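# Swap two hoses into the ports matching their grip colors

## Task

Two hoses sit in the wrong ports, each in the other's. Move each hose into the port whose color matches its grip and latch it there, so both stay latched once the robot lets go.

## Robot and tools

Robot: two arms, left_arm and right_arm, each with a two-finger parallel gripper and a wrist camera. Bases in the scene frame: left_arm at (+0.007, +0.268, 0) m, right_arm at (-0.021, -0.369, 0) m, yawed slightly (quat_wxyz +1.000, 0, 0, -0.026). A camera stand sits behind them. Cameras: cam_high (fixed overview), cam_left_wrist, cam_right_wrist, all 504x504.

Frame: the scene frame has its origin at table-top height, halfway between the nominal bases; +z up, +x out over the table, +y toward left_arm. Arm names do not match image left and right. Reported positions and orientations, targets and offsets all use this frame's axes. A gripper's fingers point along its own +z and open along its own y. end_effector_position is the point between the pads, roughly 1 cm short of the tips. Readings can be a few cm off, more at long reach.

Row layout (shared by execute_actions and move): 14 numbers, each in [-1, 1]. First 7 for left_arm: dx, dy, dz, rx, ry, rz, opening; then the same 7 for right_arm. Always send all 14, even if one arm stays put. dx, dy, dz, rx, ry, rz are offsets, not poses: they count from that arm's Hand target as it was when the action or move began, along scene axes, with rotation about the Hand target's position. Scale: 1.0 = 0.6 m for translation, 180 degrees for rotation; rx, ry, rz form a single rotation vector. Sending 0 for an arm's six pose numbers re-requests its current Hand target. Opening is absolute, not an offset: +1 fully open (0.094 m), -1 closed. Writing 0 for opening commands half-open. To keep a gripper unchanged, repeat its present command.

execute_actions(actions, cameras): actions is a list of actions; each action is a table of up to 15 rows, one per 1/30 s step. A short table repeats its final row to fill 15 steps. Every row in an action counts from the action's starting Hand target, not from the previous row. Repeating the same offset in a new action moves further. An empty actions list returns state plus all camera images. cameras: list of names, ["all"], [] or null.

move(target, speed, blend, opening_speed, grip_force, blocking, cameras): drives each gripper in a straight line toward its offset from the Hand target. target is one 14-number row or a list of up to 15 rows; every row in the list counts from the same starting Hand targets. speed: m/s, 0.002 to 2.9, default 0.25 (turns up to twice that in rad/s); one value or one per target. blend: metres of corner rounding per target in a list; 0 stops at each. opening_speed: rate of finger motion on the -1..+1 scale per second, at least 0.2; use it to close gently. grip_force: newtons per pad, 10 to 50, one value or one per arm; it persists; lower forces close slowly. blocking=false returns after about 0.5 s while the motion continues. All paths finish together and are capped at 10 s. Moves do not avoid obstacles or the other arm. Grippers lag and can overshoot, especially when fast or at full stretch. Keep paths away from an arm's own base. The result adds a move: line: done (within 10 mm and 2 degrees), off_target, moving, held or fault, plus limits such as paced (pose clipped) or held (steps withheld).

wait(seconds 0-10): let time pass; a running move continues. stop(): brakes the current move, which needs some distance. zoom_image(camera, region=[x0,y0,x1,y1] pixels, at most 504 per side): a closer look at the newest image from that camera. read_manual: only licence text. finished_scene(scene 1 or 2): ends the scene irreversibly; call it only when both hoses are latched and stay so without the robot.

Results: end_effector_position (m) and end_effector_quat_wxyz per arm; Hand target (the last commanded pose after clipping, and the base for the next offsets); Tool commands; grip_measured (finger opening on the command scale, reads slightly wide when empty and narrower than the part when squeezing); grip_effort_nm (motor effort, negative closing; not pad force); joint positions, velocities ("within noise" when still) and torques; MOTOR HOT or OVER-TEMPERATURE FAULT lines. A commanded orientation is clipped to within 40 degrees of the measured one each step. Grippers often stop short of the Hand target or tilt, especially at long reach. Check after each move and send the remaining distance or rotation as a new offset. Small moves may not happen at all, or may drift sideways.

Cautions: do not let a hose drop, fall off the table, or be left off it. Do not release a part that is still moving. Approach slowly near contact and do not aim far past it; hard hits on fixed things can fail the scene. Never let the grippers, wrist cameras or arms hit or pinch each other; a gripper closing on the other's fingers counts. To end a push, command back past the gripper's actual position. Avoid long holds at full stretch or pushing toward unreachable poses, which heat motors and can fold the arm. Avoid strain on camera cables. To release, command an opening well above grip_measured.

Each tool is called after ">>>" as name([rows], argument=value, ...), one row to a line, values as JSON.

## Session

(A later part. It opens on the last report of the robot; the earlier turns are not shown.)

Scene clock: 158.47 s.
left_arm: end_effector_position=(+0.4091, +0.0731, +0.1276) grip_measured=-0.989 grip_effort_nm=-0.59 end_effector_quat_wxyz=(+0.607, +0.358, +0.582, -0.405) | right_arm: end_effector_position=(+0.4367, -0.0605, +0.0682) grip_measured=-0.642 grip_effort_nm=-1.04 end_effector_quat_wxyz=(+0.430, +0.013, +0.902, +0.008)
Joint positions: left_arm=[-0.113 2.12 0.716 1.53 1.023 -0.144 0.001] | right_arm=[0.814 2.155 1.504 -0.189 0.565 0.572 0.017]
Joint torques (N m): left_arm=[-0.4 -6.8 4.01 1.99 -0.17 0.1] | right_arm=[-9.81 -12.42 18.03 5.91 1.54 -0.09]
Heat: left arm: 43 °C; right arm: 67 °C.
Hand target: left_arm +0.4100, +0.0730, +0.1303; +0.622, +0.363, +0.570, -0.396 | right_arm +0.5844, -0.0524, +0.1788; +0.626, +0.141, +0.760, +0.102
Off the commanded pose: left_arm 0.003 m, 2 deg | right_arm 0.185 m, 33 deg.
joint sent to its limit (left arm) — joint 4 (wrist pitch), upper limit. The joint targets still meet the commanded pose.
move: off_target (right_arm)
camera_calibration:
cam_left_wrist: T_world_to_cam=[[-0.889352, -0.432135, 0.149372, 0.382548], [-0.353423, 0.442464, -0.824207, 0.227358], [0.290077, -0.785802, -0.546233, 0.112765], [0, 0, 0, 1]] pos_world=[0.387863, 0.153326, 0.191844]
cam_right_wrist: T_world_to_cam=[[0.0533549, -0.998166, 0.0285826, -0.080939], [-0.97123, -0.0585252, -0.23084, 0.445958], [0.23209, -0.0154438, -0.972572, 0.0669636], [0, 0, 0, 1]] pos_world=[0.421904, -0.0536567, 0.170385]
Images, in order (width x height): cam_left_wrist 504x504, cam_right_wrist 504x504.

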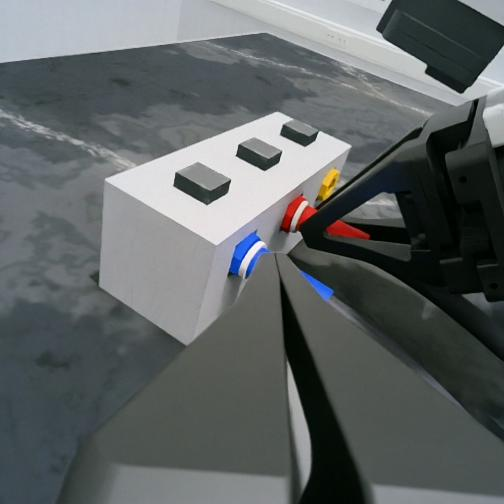

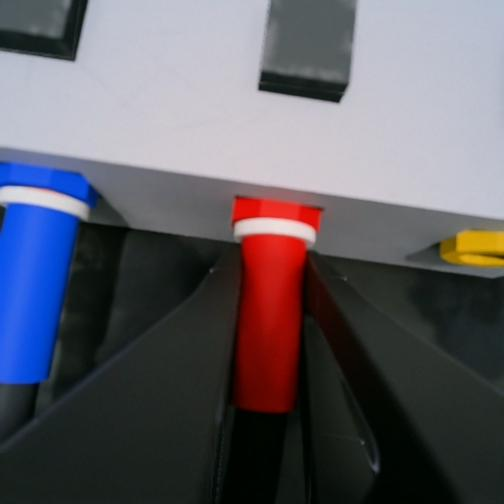

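>>> move(target=[0,0,0,0,0,0,-1,-0.233,-0.0052,-0.1777,-0.0894,0.1538,0.0506,-0.95], speed=0.2)

>>> move(target=[0,0,0,0,0,0,-1,-0.055,0,0,0,0,0,-0.95], speed=0.1, cameras=["cam_left_wrist","cam_right_wrist"])

>>> zoom_image(camera="cam_left_wrist", region=[260, 150, 380, 270])

Scene clock: 160.47 s.
left_arm: end_effector_position=(+0.4091, +0.0731, +0.1276) grip_measured=-0.989 grip_effort_nm=-0.59 end_effector_quat_wxyz=(+0.607, +0.358, +0.582, -0.405) | right_arm: end_effector_position=(+0.4314, -0.0598, +0.0626) grip_measured=-0.642 grip_effort_nm=-1.05 end_effector_quat_wxyz=(+0.414, +0.014, +0.910, +0.008)
Joint positions: left_arm=[-0.113 2.12 0.716 1.53 1.023 -0.144 0.001] | right_arm=[0.817 2.159 1.516 -0.235 0.546 0.596 0.017]
Joint torques (N m): left_arm=[-0.4 -6.83 4 1.99 -0.17 0.11] | right_arm=[-0.29 -10.24 10.25 1.87 0.43 -0.2]
Heat: left arm: 43 °C; right arm: 68 °C.
Hand target: left_arm +0.4100, +0.0730, +0.1303; +0.622, +0.363, +0.570, -0.396 | right_arm +0.4447, -0.0554, +0.0721; +0.430, +0.014, +0.902, +0.007
Off the commanded pose: left_arm 0.003 m, 2 deg | right_arm 0.017 m, 2 deg.
joint sent to its limit (left arm) — joint 4 (wrist pitch), upper limit. The joint targets still meet the commanded pose.
move: off_target (right_arm)

Scene clock: 161.37 s.
left_arm: end_effector_position=(+0.4091, +0.0731, +0.1276) grip_measured=-0.989 grip_effort_nm=-0.59 end_effector_quat_wxyz=(+0.607, +0.358, +0.582, -0.405) | right_arm: end_effector_position=(+0.4279, -0.0569, +0.0602) grip_measured=-0.642 grip_effort_nm=-1.05 end_effector_quat_wxyz=(+0.437, +0.023, +0.899, +0.007)
Joint positions: left_arm=[-0.113 2.12 0.716 1.53 1.023 -0.144 0.001] | right_arm=[0.839 2.159 1.468 -0.154 0.598 0.606 0.017]
Joint torques (N m): left_arm=[-0.4 -6.82 4 1.99 -0.17 0.1] | right_arm=[2.21 -16.17 4.34 1.16 0.25 0.14]
Heat: left arm: 43 °C; right arm: 69 °C.
Hand target: left_arm +0.4100, +0.0730, +0.1303; +0.622, +0.363, +0.570, -0.396 | right_arm +0.4116, -0.0554, +0.0721; +0.430, +0.013, +0.902, +0.007
Off the commanded pose: left_arm 0.003 m, 2 deg | right_arm 0.020 m, 1 deg.
joint sent to its limit (left arm) — joint 4 (wrist pitch), upper limit. The joint targets still meet the commanded pose.
move: off_target (right_arm)
camera_calibration:
cam_left_wrist: T_world_to_cam=[[-0.889352, -0.432135, 0.149372, 0.382548], [-0.353423, 0.442464, -0.824207, 0.227358], [0.290077, -0.785802, -0.546233, 0.112765], [0, 0, 0, 1]] pos_world=[0.387863, 0.153326, 0.191844]
cam_right_wrist: T_world_to_cam=[[0.0346891, -0.999129, 0.0231999, -0.0682534], [-0.968747, -0.0393212, -0.244914, 0.436692], [0.245612, -0.013979, -0.969267, 0.0553493], [0, 0, 0, 1]] pos_world=[0.411817, -0.050249, 0.162184]
Images, in order (width x height): cam_left_wrist 504x504, cam_right_wrist 504x504.

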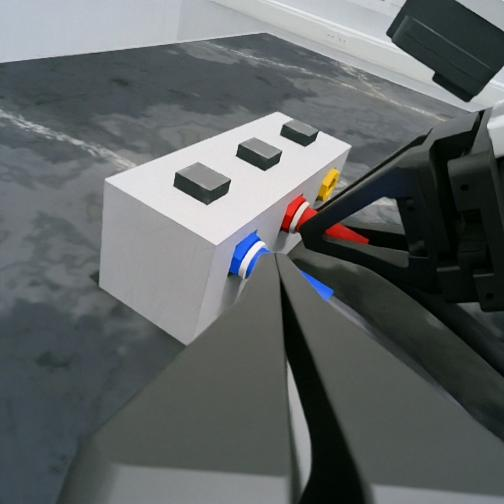

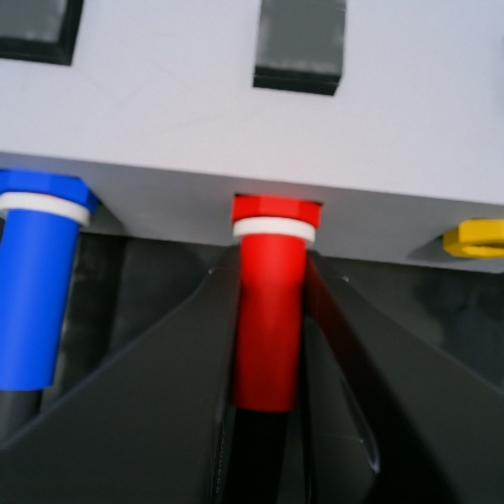

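Scaled by 4.200 from the camera's 504x504 image, which has a finer 720x720 frame.

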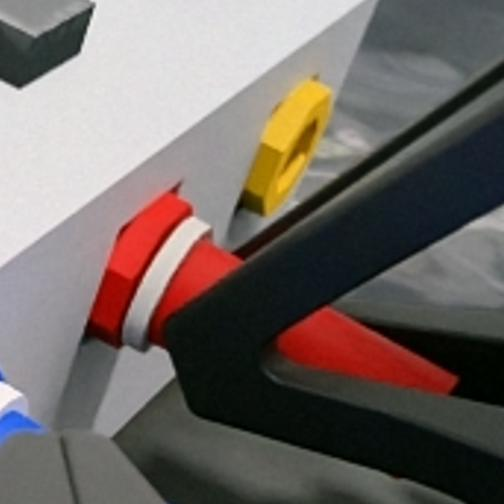

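>>> move(target=[0,0,0,0,0,0,-1,-0.045,0,0,0,0,0,-0.95], speed=0.1, cameras=["cam_left_wrist","cam_right_wrist"])

>>> zoom_image(camera="cam_left_wrist", region=[260, 150, 380, 270])

Scene clock: 162.47 s.
left_arm: end_effector_position=(+0.4091, +0.0731, +0.1276) grip_measured=-0.989 grip_effort_nm=-0.59 end_effector_quat_wxyz=(+0.607, +0.358, +0.582, -0.405) | right_arm: end_effector_position=(+0.4262, -0.0570, +0.0592) grip_measured=-0.642 grip_effort_nm=-1.04 end_effector_quat_wxyz=(+0.455, +0.040, +0.889, +0.028)
Joint positions: left_arm=[-0.113 2.12 0.716 1.53 1.023 -0.144 0.001] | right_arm=[0.843 2.142 1.396 -0.043 0.603 0.626 0.017]
Joint torques (N m): left_arm=[-0.42 -6.79 4 1.99 -0.17 0.1] | right_arm=[5.44 -18.69 3.06 0.16 0.49 0.25]
Heat: left arm: 43 °C; right arm: 70 °C.
Hand target: left_arm +0.4100, +0.0730, +0.1303; +0.622, +0.363, +0.570, -0.396 | right_arm +0.3847, -0.0554, +0.0722; +0.431, +0.014, +0.902, +0.008
Off the commanded pose: left_arm 0.003 m, 2 deg | right_arm 0.044 m, 5 deg.
joint sent to its limit (left arm) — joint 4 (wrist pitch), upper limit. The joint targets still meet the commanded pose.
move: off_target (right_arm)
camera_calibration:
cam_left_wrist: T_world_to_cam=[[-0.889352, -0.432135, 0.149372, 0.382548], [-0.353423, 0.442464, -0.824207, 0.227358], [0.290077, -0.785802, -0.546233, 0.112765], [0, 0, 0, 1]] pos_world=[0.387863, 0.153326, 0.191844]
cam_right_wrist: T_world_to_cam=[[0.022702, -0.999314, -0.0292467, -0.0601407], [-0.957827, -0.013359, -0.287034, 0.434135], [0.286446, 0.0345296, -0.957474, 0.0394897], [0, 0, 0, 1]] pos_world=[0.40588, -0.0556634, 0.160663]
Images, in order (width x height): cam_left_wrist 504x504, cam_right_wrist 504x504.

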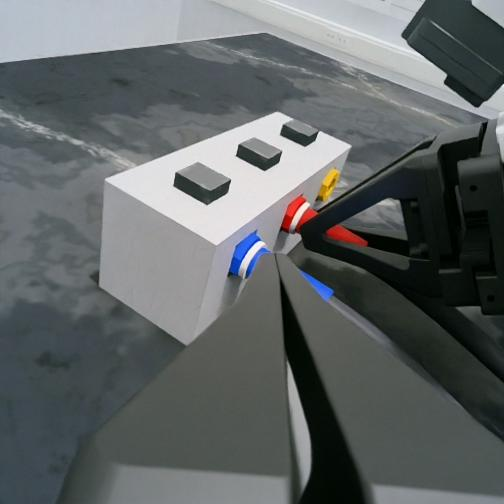

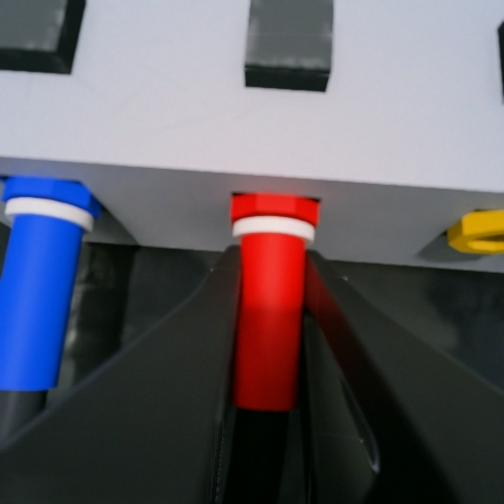

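Scaled by 4.200 from the camera's 504x504 image, which has a finer 720x720 frame.

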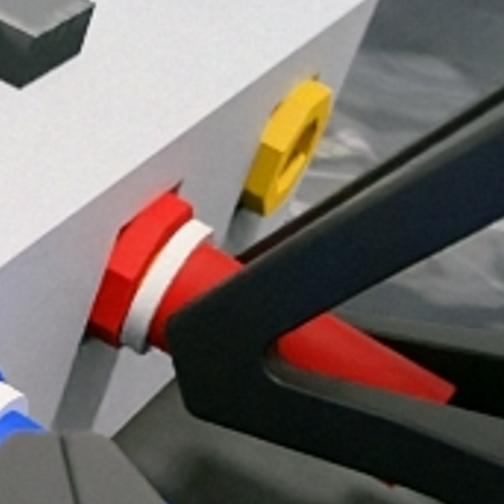

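Holding (latched). Relax and release.

>>> move(target=[0,0,0,0,0,0,-1,0.065,0,-0.01,0,0,0,-0.95], speed=0.15)

>>> move(target=[0,0,0,0,0,0,-1,0,0,0,0,0,0,-0.1], opening_speed=0.5)

>>> move(target=[0,0,0,0,0,0,-1,-0.1,0,0.1,0,0,0,-0.1], speed=0.15, cameras=["all"])

>>> zoom_image(camera="cam_left_wrist", region=[220, 150, 380, 310])

>>> zoom_image(camera="cam_high", region=[130, 190, 250, 290])

Scene clock: 163.60 s.
left_arm: end_effector_position=(+0.4091, +0.0731, +0.1276) grip_measured=-0.989 grip_effort_nm=-0.59 end_effector_quat_wxyz=(+0.607, +0.358, +0.582, -0.405) | right_arm: end_effector_position=(+0.4282, -0.0573, +0.0617) grip_measured=-0.642 grip_effort_nm=-1.04 end_effector_quat_wxyz=(+0.438, +0.025, +0.898, +0.023)
Joint positions: left_arm=[-0.113 2.12 0.716 1.53 1.023 -0.144 0.001] | right_arm=[0.831 2.142 1.438 -0.116 0.571 0.606 0.017]
Joint torques (N m): left_arm=[-0.39 -6.83 4.01 1.99 -0.17 0.1] | right_arm=[1.28 -12.07 8.98 1.02 0.41 -0.05]
Heat: left arm: 43 °C; right arm: 71 °C.
Hand target: left_arm +0.4100, +0.0730, +0.1303; +0.622, +0.363, +0.570, -0.396 | right_arm +0.4236, -0.0554, +0.0661; +0.430, +0.014, +0.902, +0.008
Off the commanded pose: left_arm 0.003 m, 2 deg | right_arm 0.007 m, 2 deg.
joint sent to its limit (left arm) — joint 4 (wrist pitch), upper limit. The joint targets still meet the commanded pose.
move: done

Scene clock: 165.50 s.
left_arm: end_effector_position=(+0.4091, +0.0731, +0.1276) grip_measured=-0.989 grip_effort_nm=-0.58 end_effector_quat_wxyz=(+0.607, +0.358, +0.582, -0.405) | right_arm: end_effector_position=(+0.4169, -0.0612, +0.0519) grip_measured=-0.103 grip_effort_nm=0.13 end_effector_quat_wxyz=(+0.416, +0.010, +0.909, +0.002)
Joint positions: left_arm=[-0.113 2.12 0.716 1.53 1.023 -0.144 0.001] | right_arm=[0.841 2.142 1.44 -0.189 0.571 0.604 0.042]
Joint torques (N m): left_arm=[-0.4 -6.82 4.01 1.99 -0.17 0.1] | right_arm=[0.47 -11.85 9.01 1.69 0.41 0.02]
Heat: left arm: 43 °C; right arm: 71 °C.
Hand target: left_arm +0.4100, +0.0730, +0.1303; +0.622, +0.363, +0.570, -0.396 | right_arm +0.4237, -0.0555, +0.0661; +0.431, +0.014, +0.902, +0.007
Off the commanded pose: left_arm 0.003 m, 2 deg | right_arm 0.017 m, 2 deg.
joint sent to its limit (left arm) — joint 4 (wrist pitch), upper limit. The joint targets still meet the commanded pose.
move: off_target (right_arm)

Scene clock: 166.83 s.
left_arm: end_effector_position=(+0.4091, +0.0731, +0.1276) grip_measured=-0.989 grip_effort_nm=-0.59 end_effector_quat_wxyz=(+0.607, +0.358, +0.582, -0.405) | right_arm: end_effector_position=(+0.3651, -0.0507, +0.1132) grip_measured=-0.103 grip_effort_nm=0.13 end_effector_quat_wxyz=(+0.420, +0.002, +0.907, +0.002)
Joint positions: left_arm=[-0.113 2.12 0.716 1.53 1.023 -0.144 0.001] | right_arm=[0.949 1.964 1.434 -0.405 0.638 0.687 0.042]
Joint torques (N m): left_arm=[-0.42 -6.79 4 2 -0.17 0.1] | right_arm=[0.27 -13.39 5.45 1.59 0.46 0.23]
Heat: left arm: 43 °C; right arm: 71 °C.
Hand target: left_arm +0.4100, +0.0730, +0.1303; +0.622, +0.363, +0.570, -0.396 | right_arm +0.3637, -0.0555, +0.1261; +0.430, +0.014, +0.902, +0.008
Off the commanded pose: left_arm 0.003 m, 2 deg | right_arm 0.014 m, 2 deg.
joint sent to its limit (left arm) — joint 4 (wrist pitch), upper limit. The joint targets still meet the commanded pose.
move: off_target (right_arm)
camera_calibration:
cam_left_wrist: T_world_to_cam=[[-0.889352, -0.432135, 0.149372, 0.382548], [-0.353423, 0.442464, -0.824207, 0.227358], [0.290077, -0.785802, -0.546233, 0.112765], [0, 0, 0, 1]] pos_world=[0.387863, 0.153326, 0.191844]
cam_right_wrist: T_world_to_cam=[[0.0697005, -0.9965, 0.0461484, -0.0763514], [-0.975067, -0.0778255, -0.207816, 0.385204], [0.21068, -0.0305129, -0.977079, 0.135014], [0, 0, 0, 1]] pos_world=[0.352477, -0.0419858, 0.215494]

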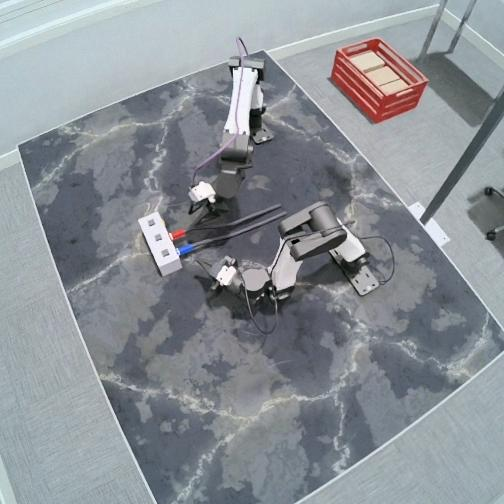

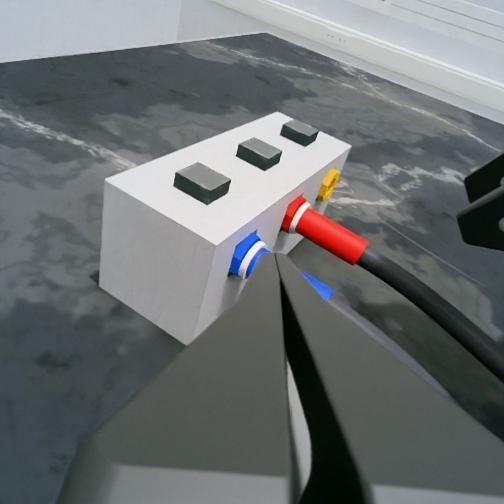

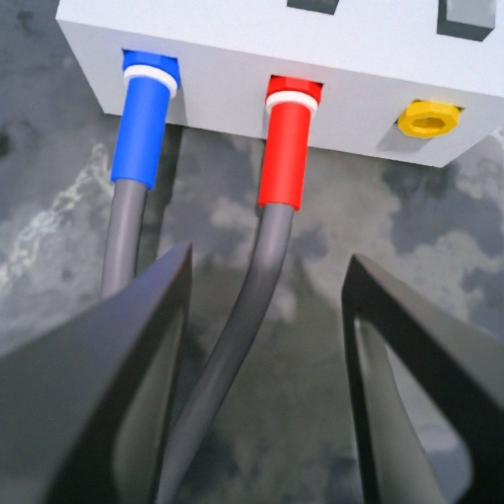

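Scaled by 3.150 from the camera's 504x504 image, which has a finer 720x720 frame.

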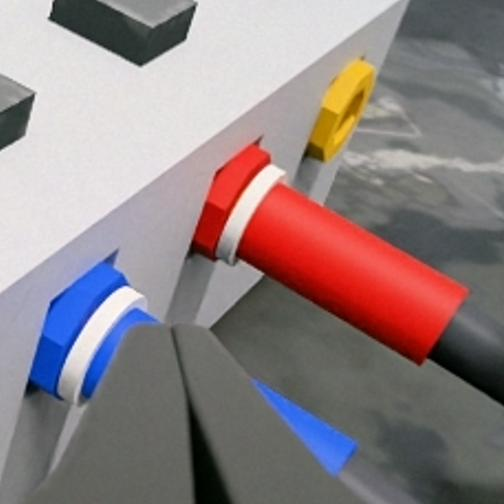

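Scaled by 4.200 from the camera's 504x504 image, which has a finer 720x720 frame.

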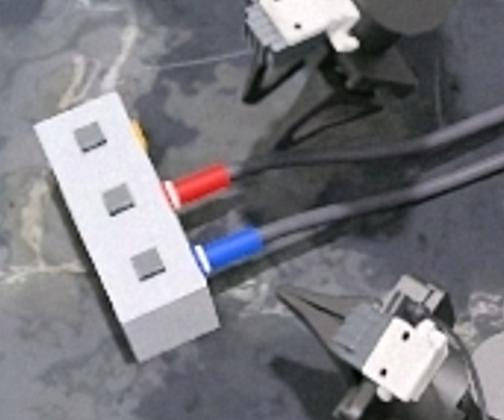

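>>> finished_scene(scene=2)

The scene is finished: the task was done.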